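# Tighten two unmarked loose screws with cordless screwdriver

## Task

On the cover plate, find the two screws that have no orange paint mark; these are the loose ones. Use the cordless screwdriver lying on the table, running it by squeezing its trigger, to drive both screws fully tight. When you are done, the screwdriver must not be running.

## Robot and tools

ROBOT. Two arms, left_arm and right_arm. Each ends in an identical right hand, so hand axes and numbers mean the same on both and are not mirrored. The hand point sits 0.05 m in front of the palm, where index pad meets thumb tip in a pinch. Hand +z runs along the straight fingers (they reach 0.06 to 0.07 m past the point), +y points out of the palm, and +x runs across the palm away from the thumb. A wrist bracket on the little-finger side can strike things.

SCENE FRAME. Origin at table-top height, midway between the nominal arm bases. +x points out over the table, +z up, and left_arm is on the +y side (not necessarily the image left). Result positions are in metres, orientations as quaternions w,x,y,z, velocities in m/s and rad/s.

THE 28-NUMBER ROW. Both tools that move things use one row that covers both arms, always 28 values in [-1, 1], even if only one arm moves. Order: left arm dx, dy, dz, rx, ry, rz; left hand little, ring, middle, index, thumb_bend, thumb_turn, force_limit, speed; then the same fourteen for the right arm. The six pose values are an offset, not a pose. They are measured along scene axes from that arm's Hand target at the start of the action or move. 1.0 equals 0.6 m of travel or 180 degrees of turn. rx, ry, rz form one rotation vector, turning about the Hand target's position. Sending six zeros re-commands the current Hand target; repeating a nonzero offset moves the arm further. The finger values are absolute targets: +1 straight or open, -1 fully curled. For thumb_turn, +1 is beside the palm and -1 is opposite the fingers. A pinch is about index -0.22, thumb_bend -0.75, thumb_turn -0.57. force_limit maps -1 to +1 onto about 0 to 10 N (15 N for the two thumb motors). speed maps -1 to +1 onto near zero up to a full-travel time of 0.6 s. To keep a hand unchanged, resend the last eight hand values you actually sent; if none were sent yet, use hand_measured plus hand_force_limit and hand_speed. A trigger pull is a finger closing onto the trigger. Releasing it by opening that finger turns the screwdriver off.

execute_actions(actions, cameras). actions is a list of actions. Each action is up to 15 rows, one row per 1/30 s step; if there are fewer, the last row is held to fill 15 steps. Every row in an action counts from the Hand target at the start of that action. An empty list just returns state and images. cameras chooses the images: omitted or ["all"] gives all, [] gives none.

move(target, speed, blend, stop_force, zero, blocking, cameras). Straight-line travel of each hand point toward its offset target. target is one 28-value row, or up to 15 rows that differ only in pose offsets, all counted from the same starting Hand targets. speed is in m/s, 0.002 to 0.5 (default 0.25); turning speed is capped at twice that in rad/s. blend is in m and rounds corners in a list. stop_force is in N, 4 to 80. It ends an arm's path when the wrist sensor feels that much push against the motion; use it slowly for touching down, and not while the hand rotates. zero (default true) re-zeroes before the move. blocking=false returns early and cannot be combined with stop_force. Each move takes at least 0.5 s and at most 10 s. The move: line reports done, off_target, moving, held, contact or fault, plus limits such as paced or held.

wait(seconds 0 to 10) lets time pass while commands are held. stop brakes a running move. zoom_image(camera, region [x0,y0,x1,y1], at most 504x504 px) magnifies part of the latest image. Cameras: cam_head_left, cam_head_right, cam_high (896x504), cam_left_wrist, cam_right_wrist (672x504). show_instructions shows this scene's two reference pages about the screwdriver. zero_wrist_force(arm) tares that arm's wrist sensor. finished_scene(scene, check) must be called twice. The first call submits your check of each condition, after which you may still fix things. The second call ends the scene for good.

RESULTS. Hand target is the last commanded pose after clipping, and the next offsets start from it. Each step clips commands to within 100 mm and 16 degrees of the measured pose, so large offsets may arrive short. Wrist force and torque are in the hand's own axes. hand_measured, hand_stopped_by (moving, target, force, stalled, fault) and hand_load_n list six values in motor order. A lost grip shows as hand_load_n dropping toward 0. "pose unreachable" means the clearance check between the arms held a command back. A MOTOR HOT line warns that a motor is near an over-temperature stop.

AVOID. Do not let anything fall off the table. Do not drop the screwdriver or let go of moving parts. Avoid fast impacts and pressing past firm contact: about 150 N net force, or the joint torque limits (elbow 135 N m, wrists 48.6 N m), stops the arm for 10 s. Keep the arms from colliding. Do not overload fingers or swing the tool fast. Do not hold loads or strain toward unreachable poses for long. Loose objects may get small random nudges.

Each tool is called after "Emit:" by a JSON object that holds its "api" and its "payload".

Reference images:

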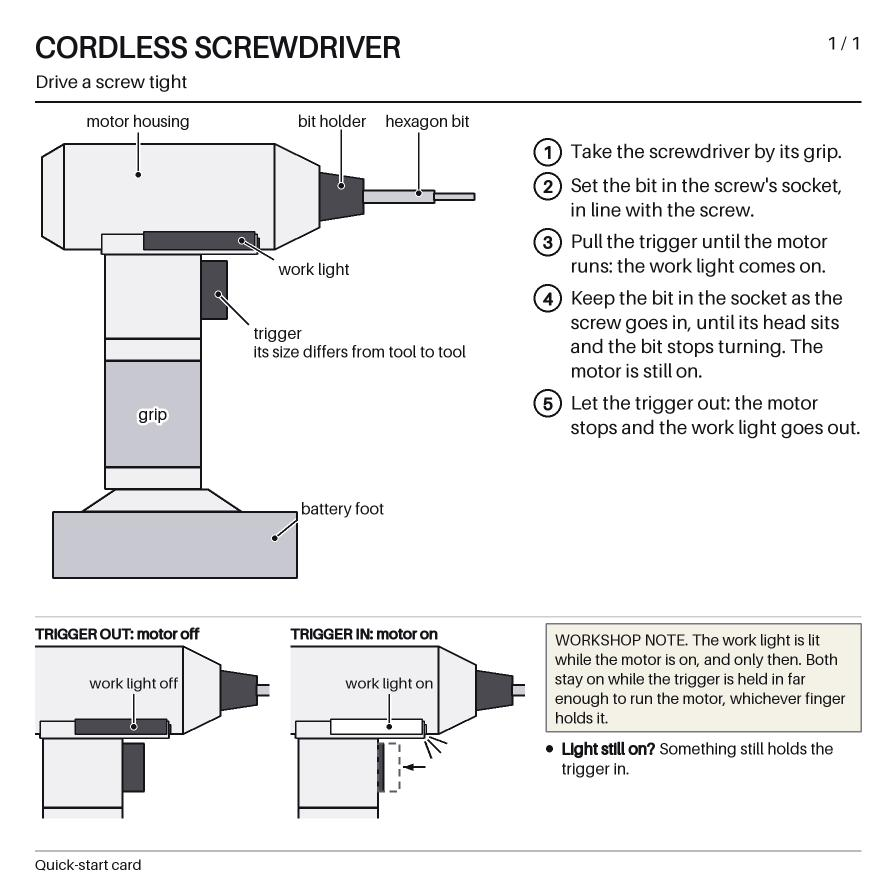

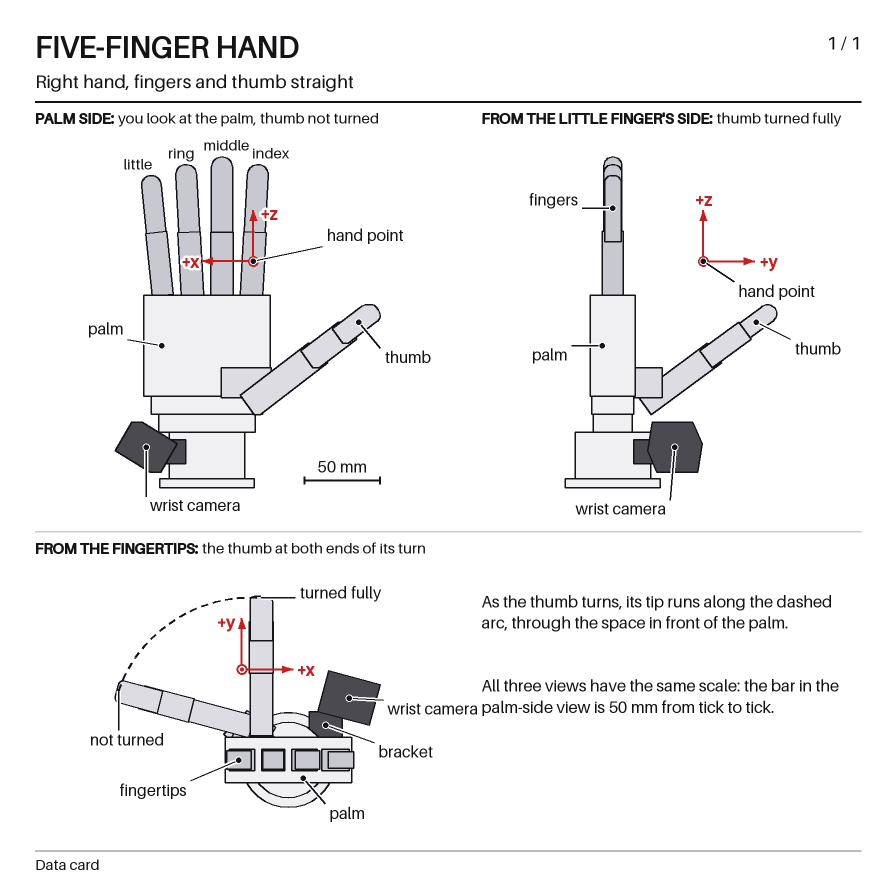

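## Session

Emit:
{"api": "execute_actions", "payload": {"actions": []}}

Emit:
{"api": "show_instructions", "payload": {}}

Scene clock: 0.00 s.
left_arm: end_effector_position=(+1.0519, +0.0478, +0.1534) hand_measured=(+1.000, +1.000, +1.000, +1.000, +1.000, +1.000) hand_load_n=(+0.0, +0.0, -0.5, +0.0, +0.0, +0.0) hand_stopped_by=(target, target, target, target, target, target) hand_force_limit=0.00 hand_speed=-0.80 end_effector_quat_wxyz=(+0.432, +0.096, +0.895, +0.050) end_effector_velocity=(-0.001, -0.002, -0.001) end_effector_angular_velocity=(+0.000, +0.000, +0.000) | right_arm: end_effector_position=(+1.1588, -0.8433, +0.1016) hand_measured=(+1.000, +1.000, +1.000, +1.000, +1.000, +1.000) hand_load_n=(+0.0, +0.0, +0.0, +0.0, +0.0, +0.0) hand_stopped_by=(target, target, target, target, target, target) hand_force_limit=0.00 hand_speed=-0.80 end_effector_quat_wxyz=(+0.002, +0.891, +0.345, +0.296) end_effector_velocity=(+0.000, +0.000, -0.002) end_effector_angular_velocity=(+0.000, +0.002, +0.000)
Joint positions: left_arm=[-0.749 -0.31 0.31 0.814 1.025 -1.851] | right_arm=[-0.373 -0.718 1.079 0.718 1.209 0.611]
Joint velocities: left_arm=[-0.001 0 0 0 0 -0.001] | right_arm=[0 0.001 0 0 0 0]
Joint torques (N m): no reading
Wrist force (N): no reading
Wrist torque (N m): no reading
Wrist force, peak (N): no reading
Hand target: left_arm +1.0519, +0.0478, +0.1534; +0.432, +0.096, +0.895, +0.050 | right_arm +1.1587, -0.8433, +0.1016; +0.002, +0.891, +0.345, +0.296

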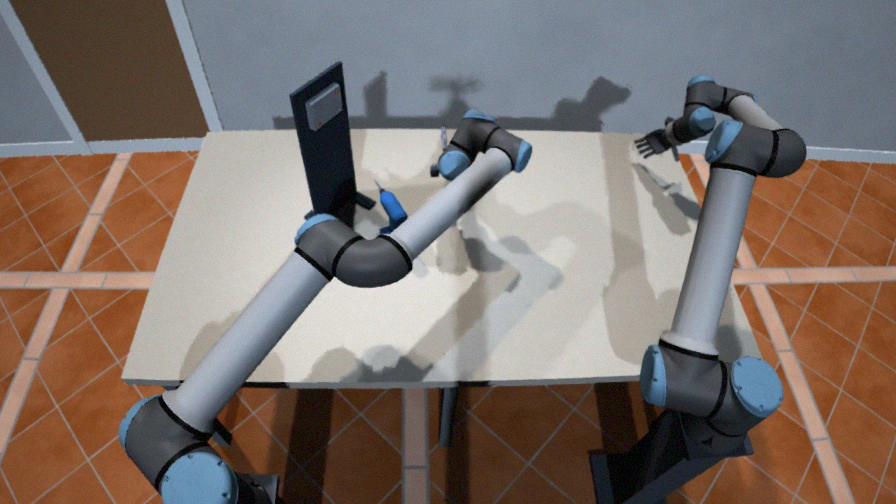

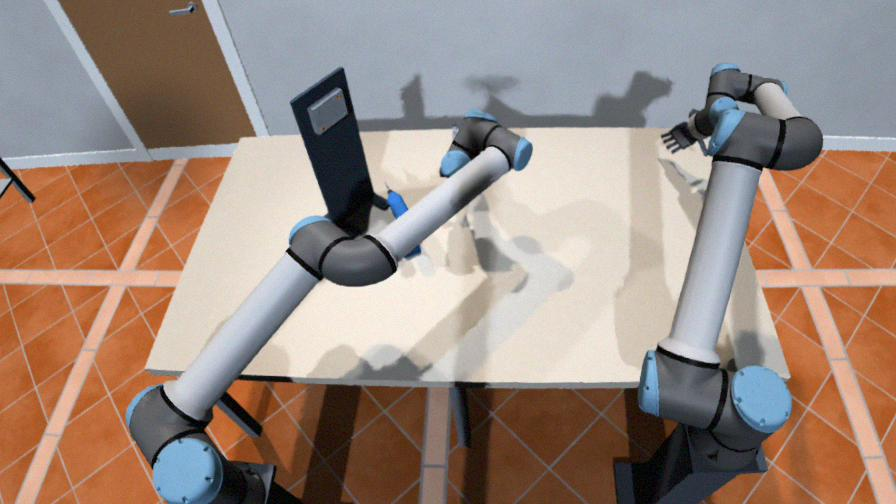

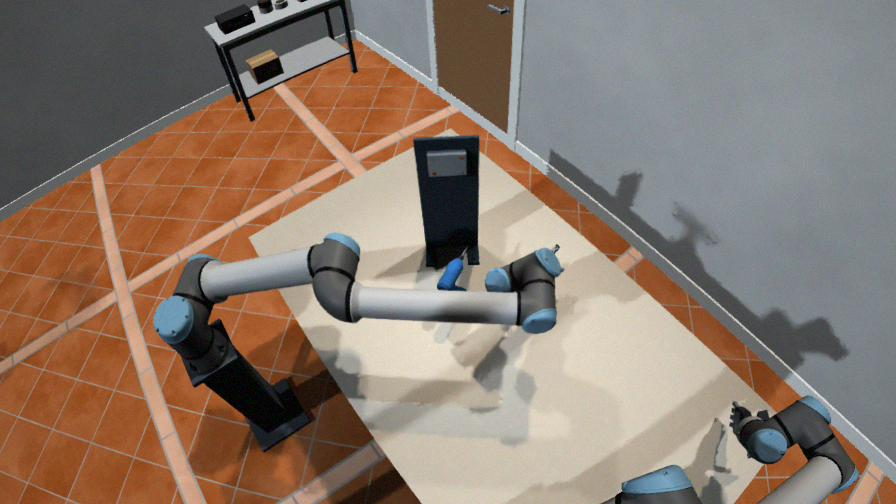

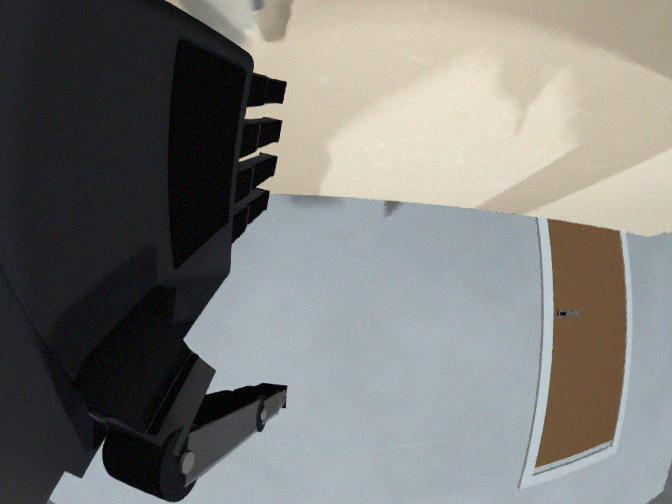

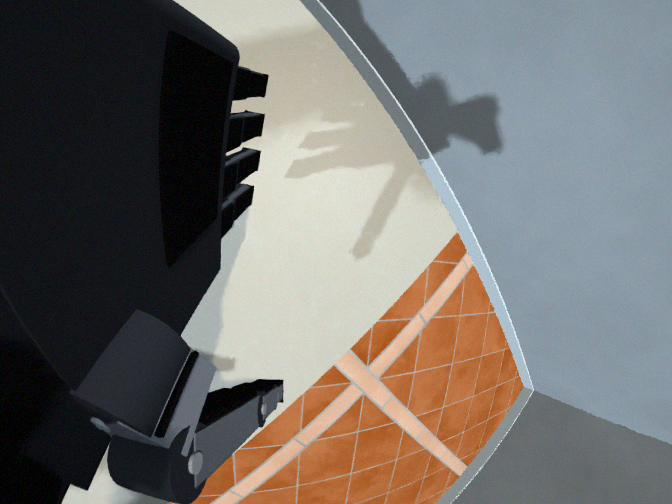

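Reference images for this scene: CORDLESS SCREWDRIVER page 1, FIVE-FINGER HAND page 1.

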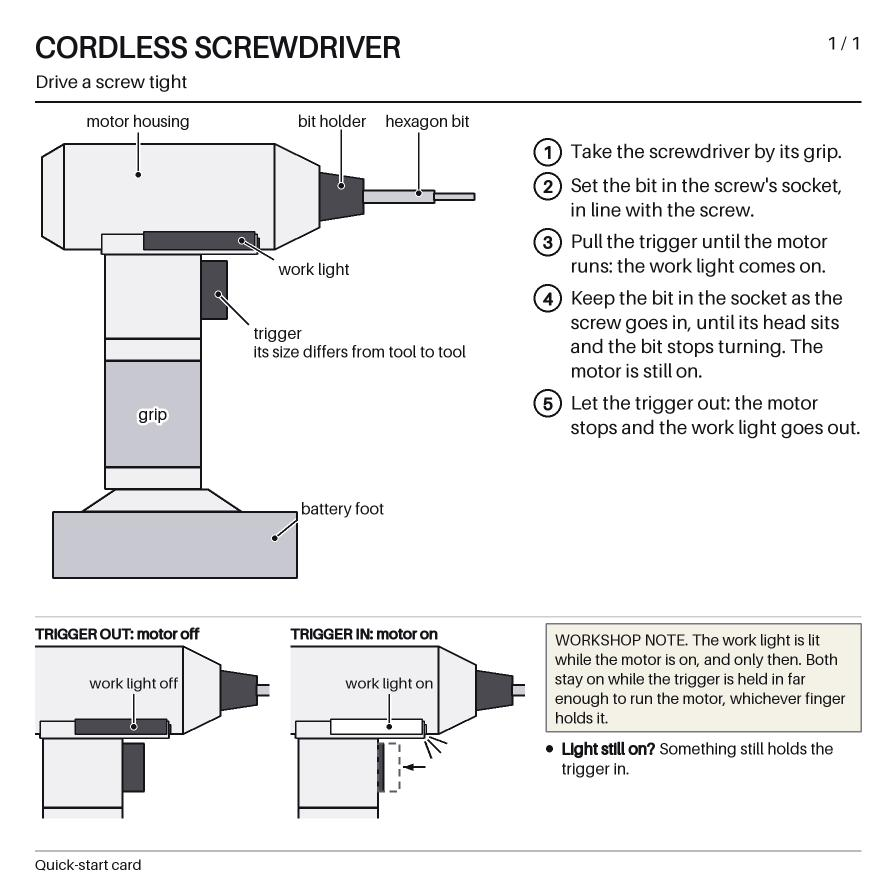

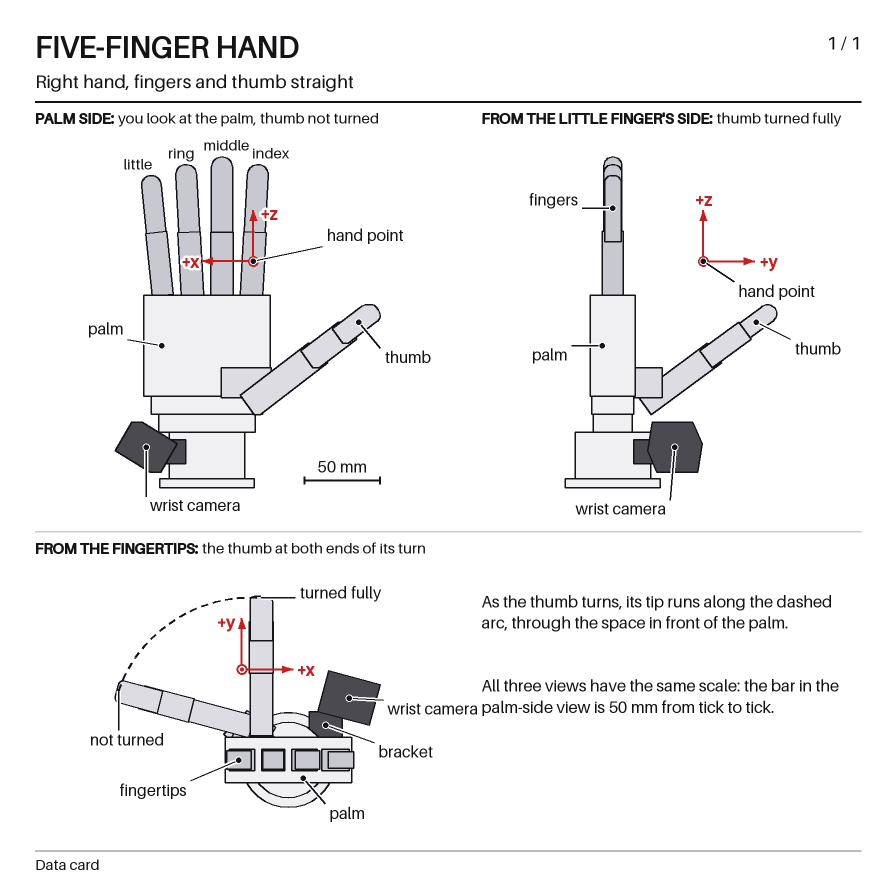

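Emit:
{"api": "zoom_image", "payload": {"camera": "cam_head_left", "region": [280, 55, 460, 265]}}

Emit:
{"api": "zoom_image", "payload": {"camera": "cam_high", "region": [390, 125, 570, 345]}}

Emit:
{"api": "zoom_image", "payload": {"camera": "cam_head_right", "region": [280, 60, 460, 290]}}

Emit:
{"api": "zoom_image", "payload": {"camera": "cam_head_left", "region": [290, 65, 360, 145]}}

Emit:
{"api": "zoom_image", "payload": {"camera": "cam_high", "region": [410, 130, 485, 195]}}

Scaled by 2.400.

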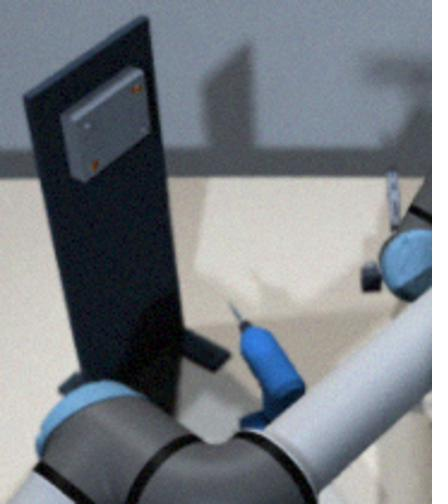

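Scaled by 2.291.

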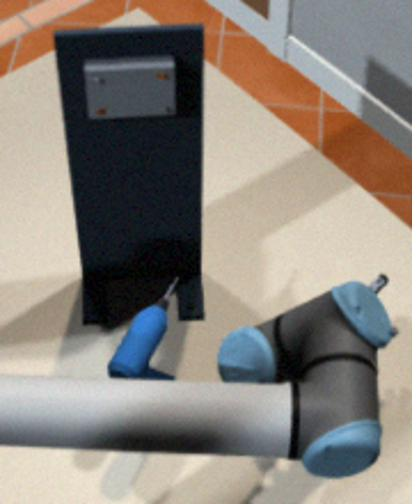

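Scaled by 2.191.

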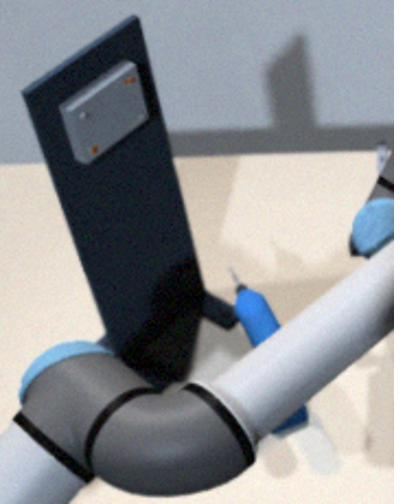

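Scaled by 6.300.

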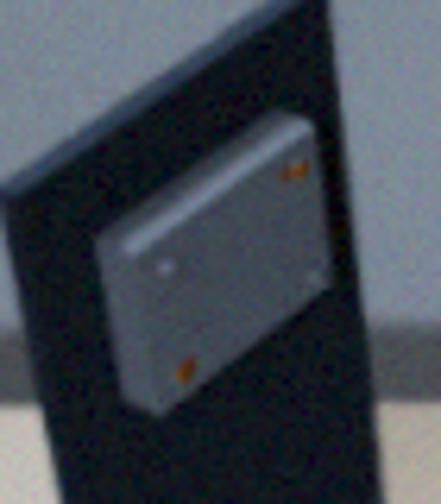

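Scaled by 6.720.

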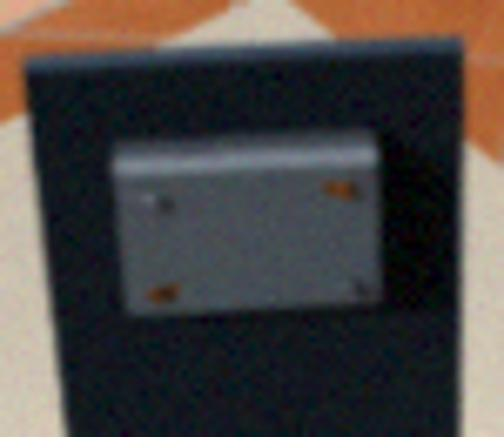

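Emit:
{"api": "move", "payload": {"target": [-0.40,0.04,0.25,-0.007,-0.112,0.085,1,1,1,1,1,-1,0.4,0,0,0,0,0,0,0,1,1,1,1,1,1,0,-0.8], "speed": 0.2, "cameras": ["cam_head_left","cam_high","cam_left_wrist"]}}

Scene clock: 3.37 s.
left_arm: end_effector_position=(+0.8121, +0.0717, +0.3040) hand_measured=(+1.000, +1.000, +1.000, +1.000, +1.000, -1.000) hand_load_n=(+0.0, +0.0, +0.0, +0.0, +0.0, +0.0) hand_stopped_by=(target, target, target, target, target, target) hand_force_limit=0.40 hand_speed=0.00 end_effector_quat_wxyz=(+0.572, -0.039, +0.811, +0.113) end_effector_velocity=(-0.001, -0.001, +0.000) end_effector_angular_velocity=(+0.002, +0.000, +0.000) | right_arm: end_effector_position=(+1.1588, -0.8433, +0.1016) hand_measured=(+1.000, +1.000, +1.000, +1.000, +1.000, +1.000) hand_load_n=(+0.0, +0.0, +0.0, +0.0, +0.0, +0.0) hand_stopped_by=(target, target, target, target, target, target) hand_force_limit=0.00 hand_speed=-0.80 end_effector_quat_wxyz=(+0.002, +0.891, +0.345, +0.296) end_effector_velocity=(+0.000, +0.000, -0.001) end_effector_angular_velocity=(+0.000, +0.002, +0.000)
Joint positions: left_arm=[-0.963 -0.804 1.124 0.396 0.51 -2.072] | right_arm=[-0.373 -0.718 1.079 0.718 1.209 0.611]
Joint velocities: left_arm=[-0.002 0 0 0.001 -0.002 0] | right_arm=[0 0.001 0 0.001 0 0]
Joint torques (N m): left_arm=[-4.62 -85.2 -41.53 5.01 -2.74 3.26] | right_arm=[-2.08 -112.69 -34.91 2.87 0.19 -0.12]
Wrist force (N): left_arm=[-1.2 0.4 0.6] | right_arm=[0.0 -0.4 0.6]
Wrist torque (N m): left_arm=[0.01 0.17 -0.10] | right_arm=[-0.10 -0.02 -0.01]
Wrist force, peak (N): left_arm=[-0.1 0.8 1.8] | right_arm=[-0.2 -0.7 0.5]
Hand target: left_arm +0.8121, +0.0718, +0.3040; +0.572, -0.039, +0.811, +0.113 | right_arm +1.1587, -0.8433, +0.1016; +0.002, +0.891, +0.345, +0.296
Off the commanded pose: left_arm 0.001 m, 0 deg | right_arm 0.000 m, 0 deg.
move: done
Images, in order (width x height): cam_head_left 896x504, cam_high 896x504, cam_left_wrist 672x504.

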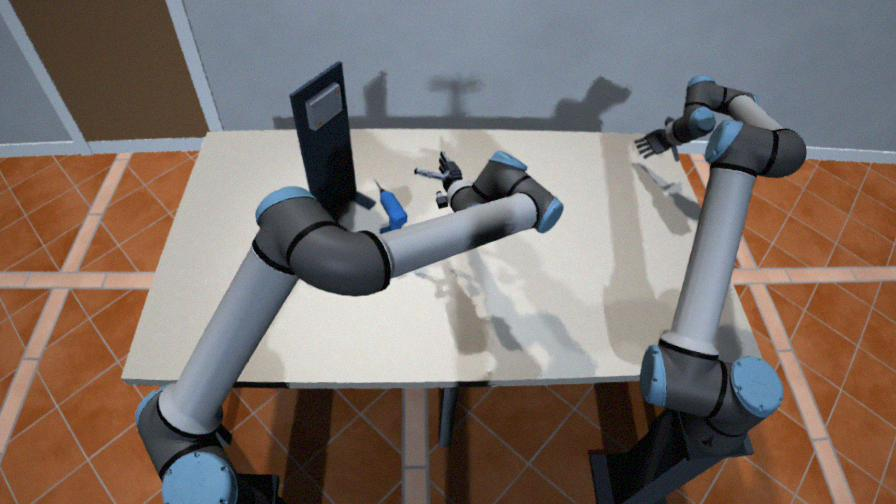

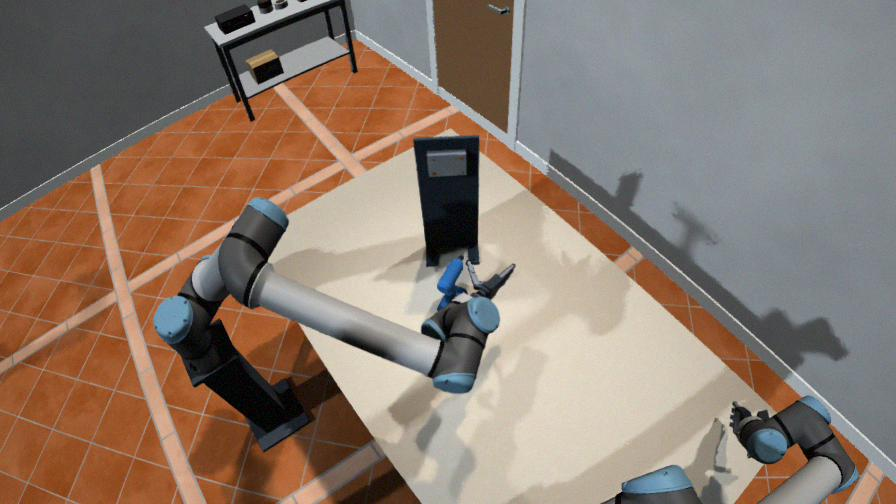

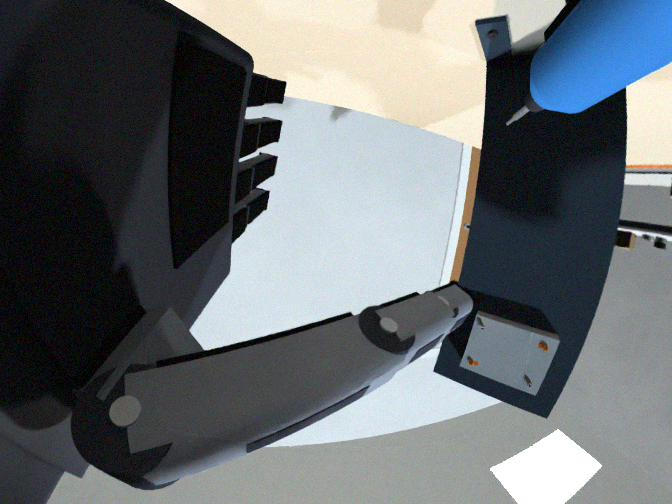

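Emit:
{"api": "move", "payload": {"target": [-0.353,0.097,-0.09,-0.007,-0.113,0.085,1,1,1,1,1,-1,0.4,0,0,0,0,0,0,0,1,1,1,1,1,1,0,-0.8], "speed": 0.2, "cameras": ["cam_head_left","cam_head_right","cam_left_wrist"]}}

Scene clock: 5.53 s.
left_arm: end_effector_position=(+0.6004, +0.1305, +0.2504) hand_measured=(+1.000, +1.000, +1.000, +1.000, +1.000, -1.000) hand_load_n=(+0.0, +0.0, +0.0, +0.0, -0.5, -0.5) hand_stopped_by=(target, target, target, target, target, target) hand_force_limit=0.40 hand_speed=0.00 end_effector_quat_wxyz=(+0.692, -0.165, +0.682, +0.167) end_effector_velocity=(+0.000, -0.001, +0.000) end_effector_angular_velocity=(+0.000, +0.000, +0.000) | right_arm: end_effector_position=(+1.1588, -0.8433, +0.1016) hand_measured=(+1.000, +1.000, +1.000, +1.000, +1.000, +1.000) hand_load_n=(+0.0, +0.0, +0.0, +0.0, -0.5, +0.0) hand_stopped_by=(target, target, target, target, target, target) hand_force_limit=0.00 hand_speed=-0.80 end_effector_quat_wxyz=(+0.002, +0.891, +0.345, +0.296) end_effector_velocity=(+0.000, +0.000, -0.001) end_effector_angular_velocity=(+0.001, +0.002, +0.000)
Joint positions: left_arm=[-1.145 -0.878 1.532 0.089 -0.02 -2.315] | right_arm=[-0.373 -0.718 1.079 0.718 1.209 0.611]
Joint velocities: left_arm=[0 0 -0.001 0.001 0 0] | right_arm=[0 0.001 0 0.001 0 0]
Joint torques (N m): left_arm=[4 -60.8 -41.06 4.17 -2.49 -1.42] | right_arm=[-3.85 -113.96 -33.93 3.17 0.48 -0.29]
Wrist force (N): left_arm=[-1.5 0.0 1.0] | right_arm=[0.0 -0.3 0.2]
Wrist torque (N m): left_arm=[-0.18 0.19 -0.14] | right_arm=[-0.06 -0.01 0.00]
Wrist force, peak (N): left_arm=[-2.3 0.2 1.9] | right_arm=[-0.1 -0.6 0.6]
Hand target: left_arm +0.5999, +0.1302, +0.2503; +0.686, -0.171, +0.687, +0.170 | right_arm +1.1587, -0.8433, +0.1016; +0.002, +0.891, +0.345, +0.296
Off the commanded pose: left_arm 0.001 m, 1 deg | right_arm 0.000 m, 0 deg.
move: done
Images, in order (width x height): cam_head_left 896x504, cam_head_right 896x504, cam_left_wrist 672x504.

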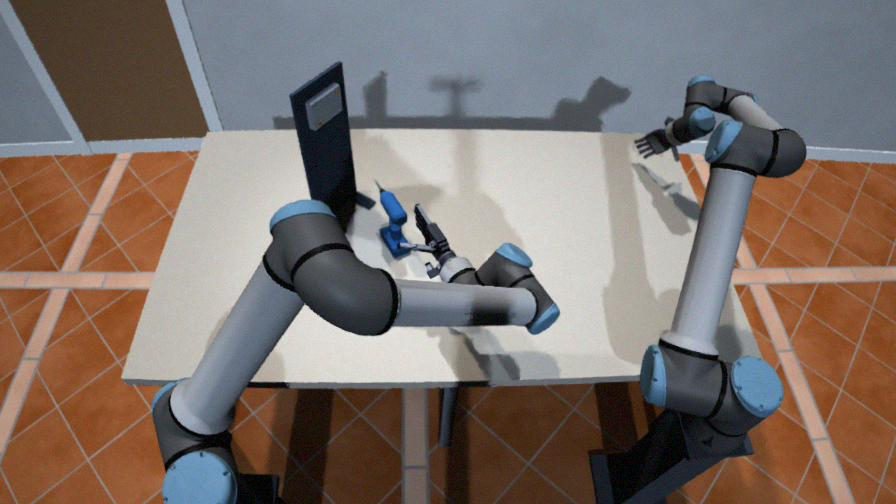

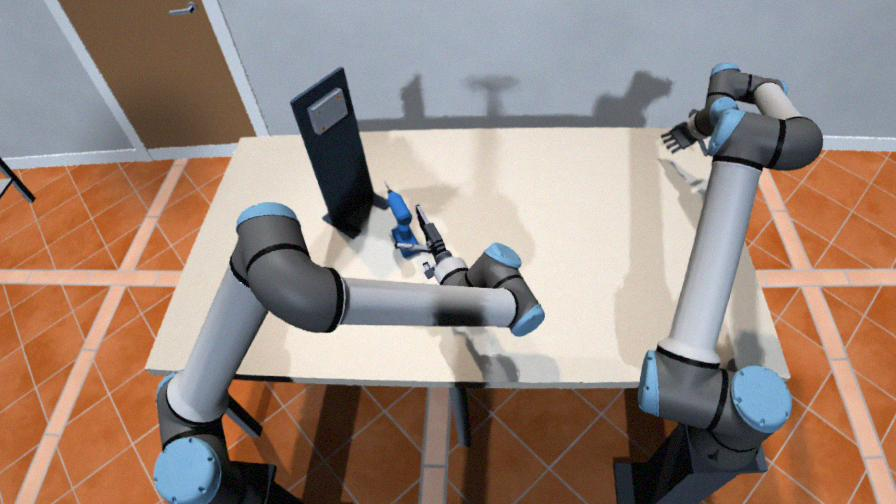

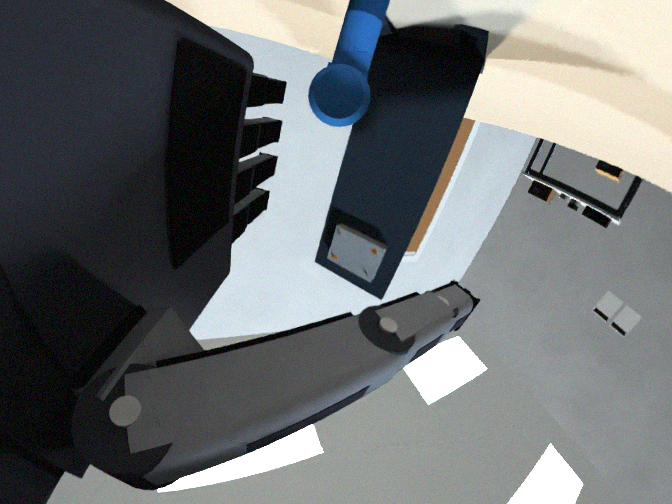

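Emit:
{"api": "move", "payload": {"target": [-0.03,0.0,0.03,0,0,-0.15,1,1,1,1,1,-1,0.4,0,0,0,0,0,0,0,1,1,1,1,1,1,0,-0.8], "speed": 0.2, "cameras": ["cam_head_left"]}}

Scene clock: 7.47 s.
left_arm: end_effector_position=(+0.5822, +0.1303, +0.2686) hand_measured=(+1.000, +1.000, +1.000, +1.000, +1.000, -1.000) hand_load_n=(+0.0, +0.0, +0.0, +0.0, +0.0, -0.5) hand_stopped_by=(target, target, target, target, target, target) hand_force_limit=0.40 hand_speed=0.00 end_effector_quat_wxyz=(+0.706, -0.007, +0.708, +0.005) end_effector_velocity=(+0.000, -0.001, +0.000) end_effector_angular_velocity=(+0.002, +0.000, -0.003) | right_arm: end_effector_position=(+1.1588, -0.8433, +0.1016) hand_measured=(+1.000, +1.000, +1.000, +1.000, +1.000, +1.000) hand_load_n=(+0.0, +0.0, +0.0, +0.0, +0.0, +0.0) hand_stopped_by=(target, target, target, target, target, target) hand_force_limit=0.00 hand_speed=-0.80 end_effector_quat_wxyz=(+0.002, +0.891, +0.345, +0.296) end_effector_velocity=(+0.000, +0.000, +0.000) end_effector_angular_velocity=(+0.000, +0.001, +0.000)
Joint positions: left_arm=[-1.174 -1.211 1.976 -0.756 0.414 -1.58] | right_arm=[-0.373 -0.718 1.079 0.718 1.209 0.611]
Joint velocities: left_arm=[0 0 0 0.001 0.003 0.001] | right_arm=[0 0 0 0 0 0]
Joint torques (N m): left_arm=[-1.32 -48.11 -36.12 -1.97 0.8 2.67] | right_arm=[-5.07 -116.69 -33.45 3.48 0.95 -0.08]
Wrist force (N): left_arm=[-1.1 0.0 1.2] | right_arm=[0.0 -0.3 0.3]
Wrist torque (N m): left_arm=[-0.16 0.14 -0.14] | right_arm=[-0.06 0.00 0.00]
Wrist force, peak (N): left_arm=[-1.5 0.8 0.6] | right_arm=[0.0 -0.2 0.7]
Hand target: left_arm +0.5822, +0.1302, +0.2686; +0.706, -0.007, +0.708, +0.005 | right_arm +1.1587, -0.8433, +0.1016; +0.002, +0.891, +0.345, +0.296
Off the commanded pose: left_arm 0.000 m, 0 deg | right_arm 0.000 m, 0 deg.
move: done
Images, in order (width x height): cam_head_left 896x504.

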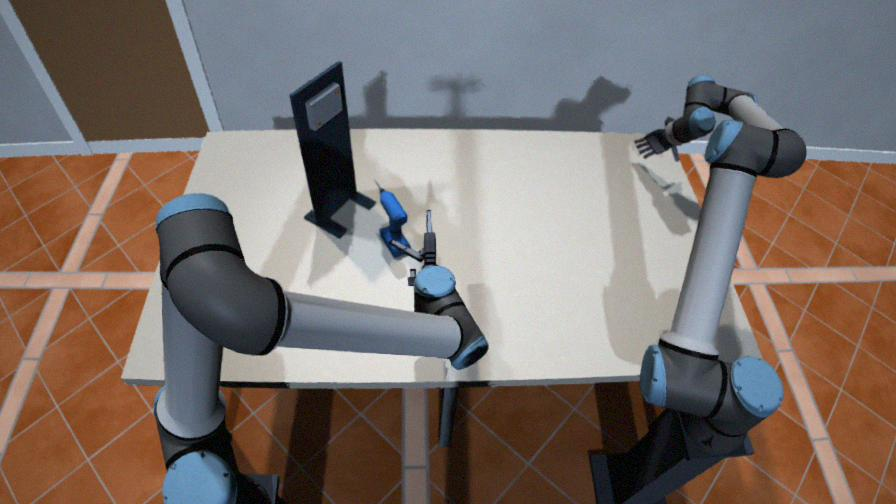

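Emit:
{"api": "move", "payload": {"target": [0.0,0.0,-0.05,0,0,0.15,1,1,1,1,1,-1,0.4,0,0,0,0,0,0,0,1,1,1,1,1,1,0,-0.8], "speed": 0.2}}

Emit:
{"api": "zoom_image", "payload": {"camera": "cam_head_left", "region": [350, 160, 450, 280]}}

Emit:
{"api": "zoom_image", "payload": {"camera": "cam_high", "region": [400, 220, 500, 330]}}

Emit:
{"api": "zoom_image", "payload": {"camera": "cam_head_right", "region": [360, 160, 460, 280]}}

Scene clock: 9.40 s.
left_arm: end_effector_position=(+0.5819, +0.1303, +0.2383) hand_measured=(+1.000, +1.000, +1.000, +1.000, +1.000, -1.000) hand_load_n=(+0.0, +0.0, +0.0, +0.0, +0.0, +0.0) hand_stopped_by=(target, target, target, target, target, target) hand_force_limit=0.40 hand_speed=0.00 end_effector_quat_wxyz=(+0.686, -0.172, +0.687, +0.170) end_effector_velocity=(-0.001, -0.002, +0.000) end_effector_angular_velocity=(+0.001, +0.000, -0.002) | right_arm: end_effector_position=(+1.1587, -0.8433, +0.1016) hand_measured=(+1.000, +1.000, +1.000, +1.000, +1.000, +1.000) hand_load_n=(+0.0, +0.0, +0.0, +0.0, +0.0, +0.0) hand_stopped_by=(target, target, target, target, target, target) hand_force_limit=0.00 hand_speed=-0.80 end_effector_quat_wxyz=(+0.002, +0.891, +0.345, +0.296) end_effector_velocity=(+0.000, +0.000, -0.002) end_effector_angular_velocity=(+0.001, +0.002, +0.000)
Joint positions: left_arm=[-1.167 -1.02 1.735 -0.746 -0.05 -1.541] | right_arm=[-0.373 -0.718 1.079 0.718 1.209 0.611]
Joint velocities: left_arm=[-0.002 0 -0.001 0.002 -0.001 -0.001] | right_arm=[0 0.001 0 0.001 0 0]
Joint torques (N m): left_arm=[-13.29 -59.19 -43.1 3.85 -2.1 -3.22] | right_arm=[-6.28 -116.98 -31.9 3.77 0.85 -0.34]
Wrist force (N): left_arm=[-1.1 0.0 0.9] | right_arm=[0.0 -0.2 0.4]
Wrist torque (N m): left_arm=[-0.15 0.14 -0.13] | right_arm=[-0.04 -0.01 0.00]
Wrist force, peak (N): left_arm=[-1.0 -0.9 1.8] | right_arm=[0.1 -0.5 0.9]
Hand target: left_arm +0.5819, +0.1302, +0.2383; +0.685, -0.172, +0.687, +0.170 | right_arm +1.1587, -0.8433, +0.1016; +0.002, +0.891, +0.345, +0.296
Off the commanded pose: left_arm 0.000 m, 0 deg | right_arm 0.000 m, 0 deg.
move: done

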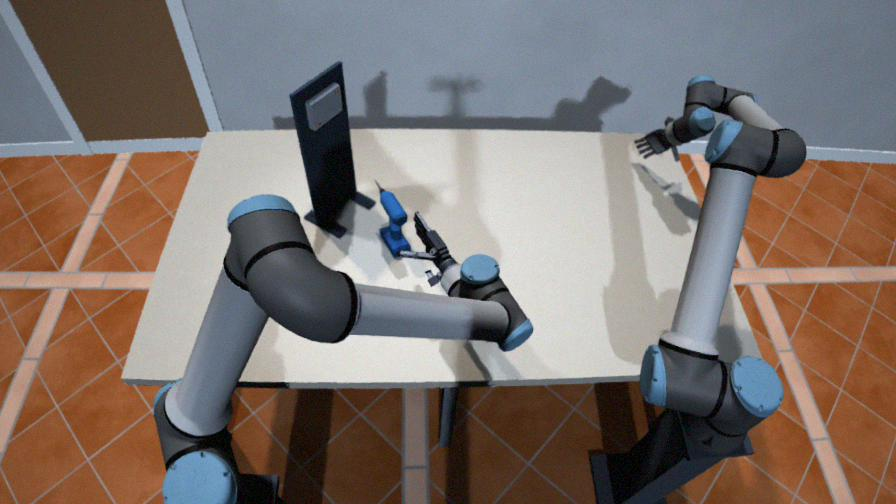

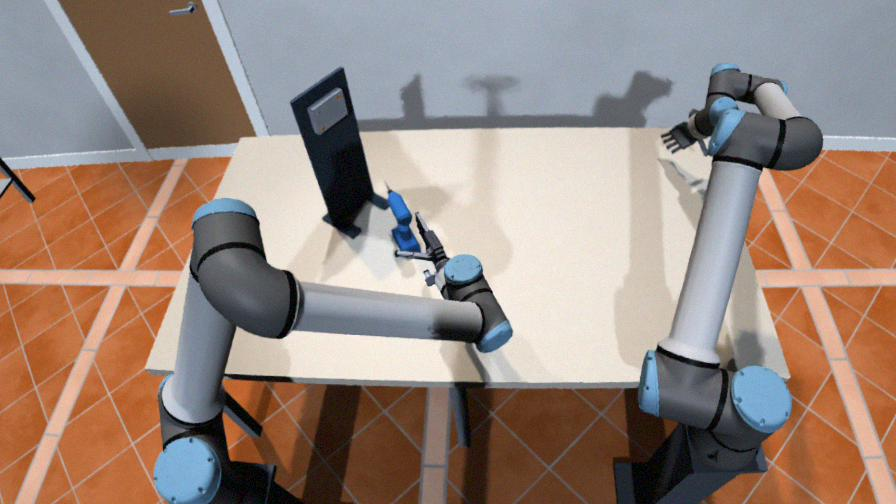

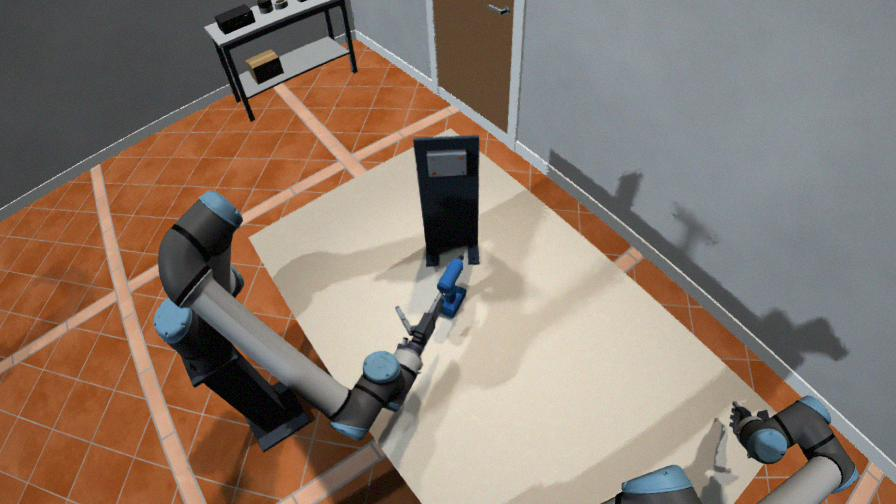

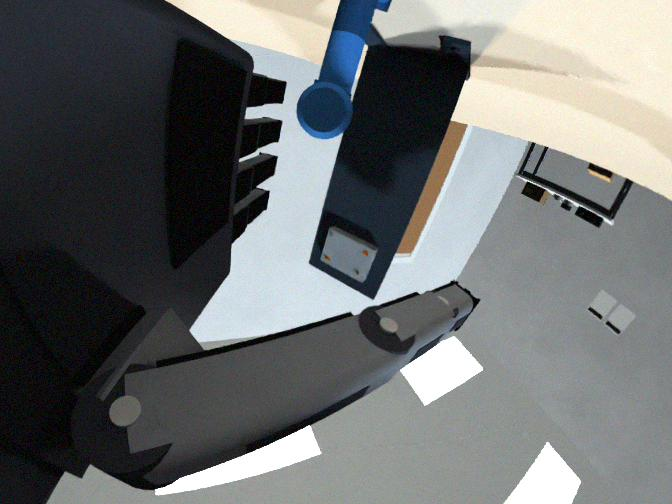

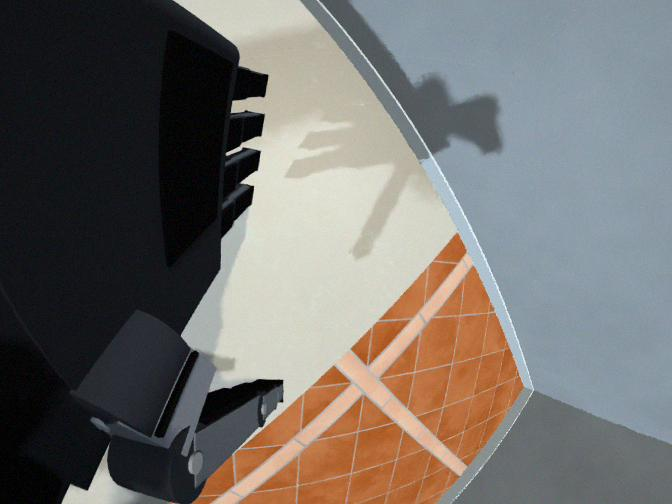

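Scaled by 4.200.

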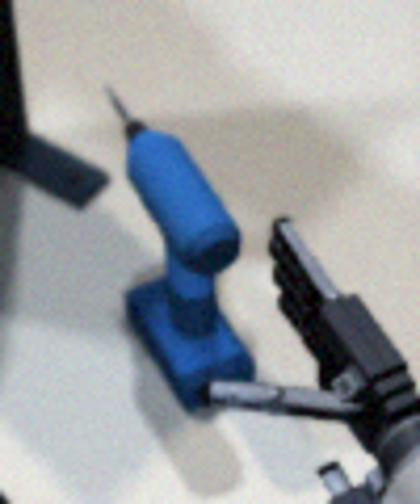

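Scaled by 4.582.

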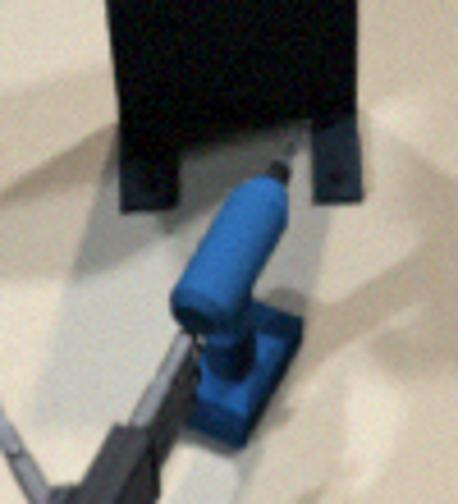

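Scaled by 4.200.

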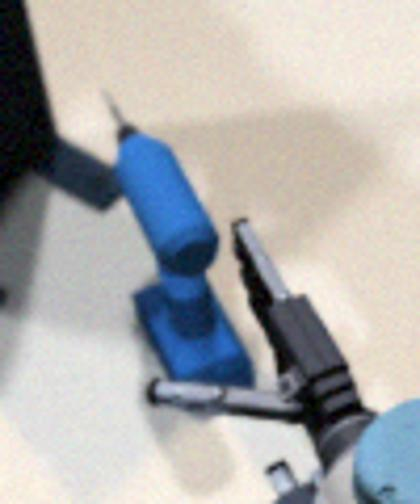

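Emit:
{"api": "move", "payload": {"target": [-0.03,0.018,-0.17,0,0,0,1,1,1,1,1,-1,0.4,0,0,0,0,0,0,0,1,1,1,1,1,1,0,-0.8], "speed": 0.15, "cameras": ["cam_head_left","cam_left_wrist"]}}

Emit:
{"api": "zoom_image", "payload": {"camera": "cam_left_wrist", "region": [230, 0, 530, 300]}}

Emit:
{"api": "zoom_image", "payload": {"camera": "cam_head_left", "region": [350, 160, 470, 280]}}

Scene clock: 12.10 s.
left_arm: end_effector_position=(+0.5638, +0.1413, +0.1362) hand_measured=(+1.000, +1.000, +1.000, +1.000, +1.000, -1.000) hand_load_n=(+0.0, +0.0, +0.0, +0.0, +0.0, +0.0) hand_stopped_by=(target, target, target, target, target, target) hand_force_limit=0.40 hand_speed=0.00 end_effector_quat_wxyz=(+0.685, -0.172, +0.687, +0.170) end_effector_velocity=(+0.000, +0.001, +0.000) end_effector_angular_velocity=(+0.001, +0.000, +0.000) | right_arm: end_effector_position=(+1.1587, -0.8433, +0.1016) hand_measured=(+1.000, +1.000, +1.000, +1.000, +1.000, +1.000) hand_load_n=(+0.0, +0.0, +0.0, +0.0, +0.0, +0.0) hand_stopped_by=(target, target, target, target, target, target) hand_force_limit=0.00 hand_speed=-0.80 end_effector_quat_wxyz=(+0.002, +0.891, +0.345, +0.296) end_effector_velocity=(+0.000, +0.000, -0.001) end_effector_angular_velocity=(+0.001, +0.002, +0.000)
Joint positions: left_arm=[-1.183 -0.922 1.81 -0.927 -0.066 -1.532] | right_arm=[-0.373 -0.718 1.079 0.718 1.209 0.611]
Joint velocities: left_arm=[0 0 0 0.007 0 -0.006] | right_arm=[0 0.001 0 0.002 0 0]
Joint torques (N m): left_arm=[9.92 -81.22 -30.68 4.52 0.84 -3.06] | right_arm=[-7.64 -117.62 -31.99 4.19 0.78 -0.18]
Wrist force (N): left_arm=[-1.0 -0.1 0.8] | right_arm=[-0.3 -0.2 0.1]
Wrist torque (N m): left_arm=[-0.17 0.13 -0.11] | right_arm=[-0.04 0.04 -0.02]
Wrist force, peak (N): left_arm=[-3.3 -0.3 1.0] | right_arm=[-0.2 0.2 0.9]
Hand target: left_arm +0.5639, +0.1413, +0.1362; +0.685, -0.172, +0.687, +0.170 | right_arm +1.1587, -0.8433, +0.1016; +0.002, +0.891, +0.345, +0.296
Off the commanded pose: left_arm 0.000 m, 0 deg | right_arm 0.000 m, 0 deg.
move: done
Images, in order (width x height): cam_head_left 896x504, cam_left_wrist 672x504.

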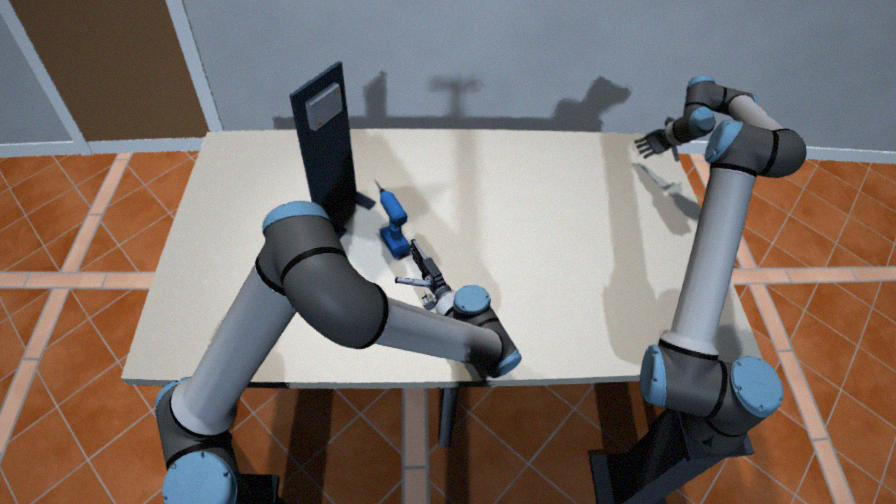

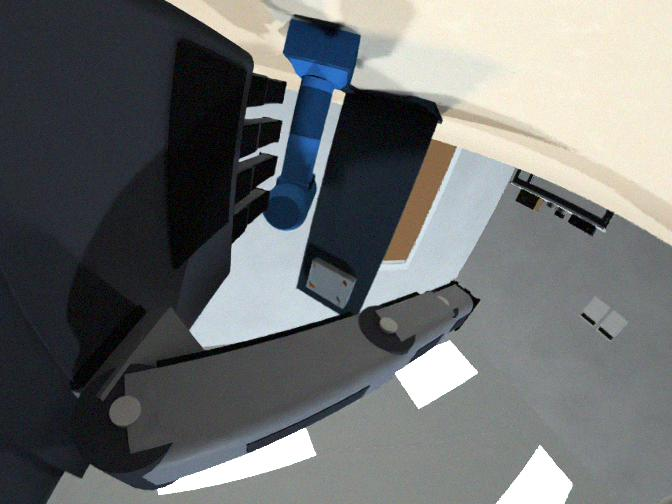

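Scaled by 1.680 from the camera's 672x504 image, which has a finer 960x720 frame.

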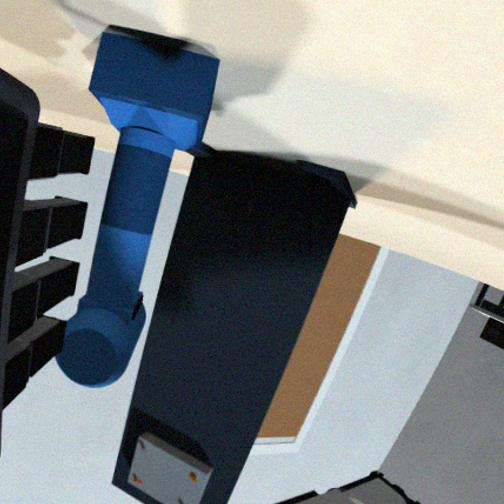

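Scaled by 4.200.

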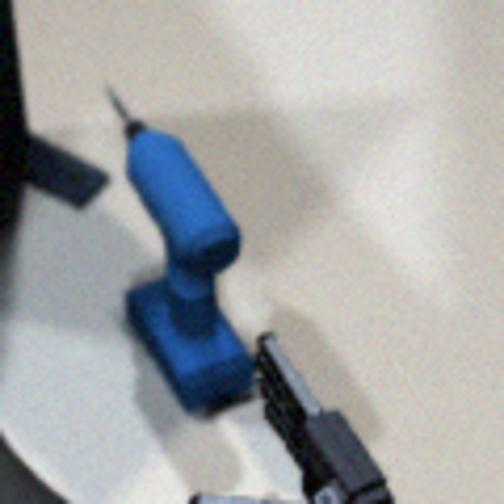

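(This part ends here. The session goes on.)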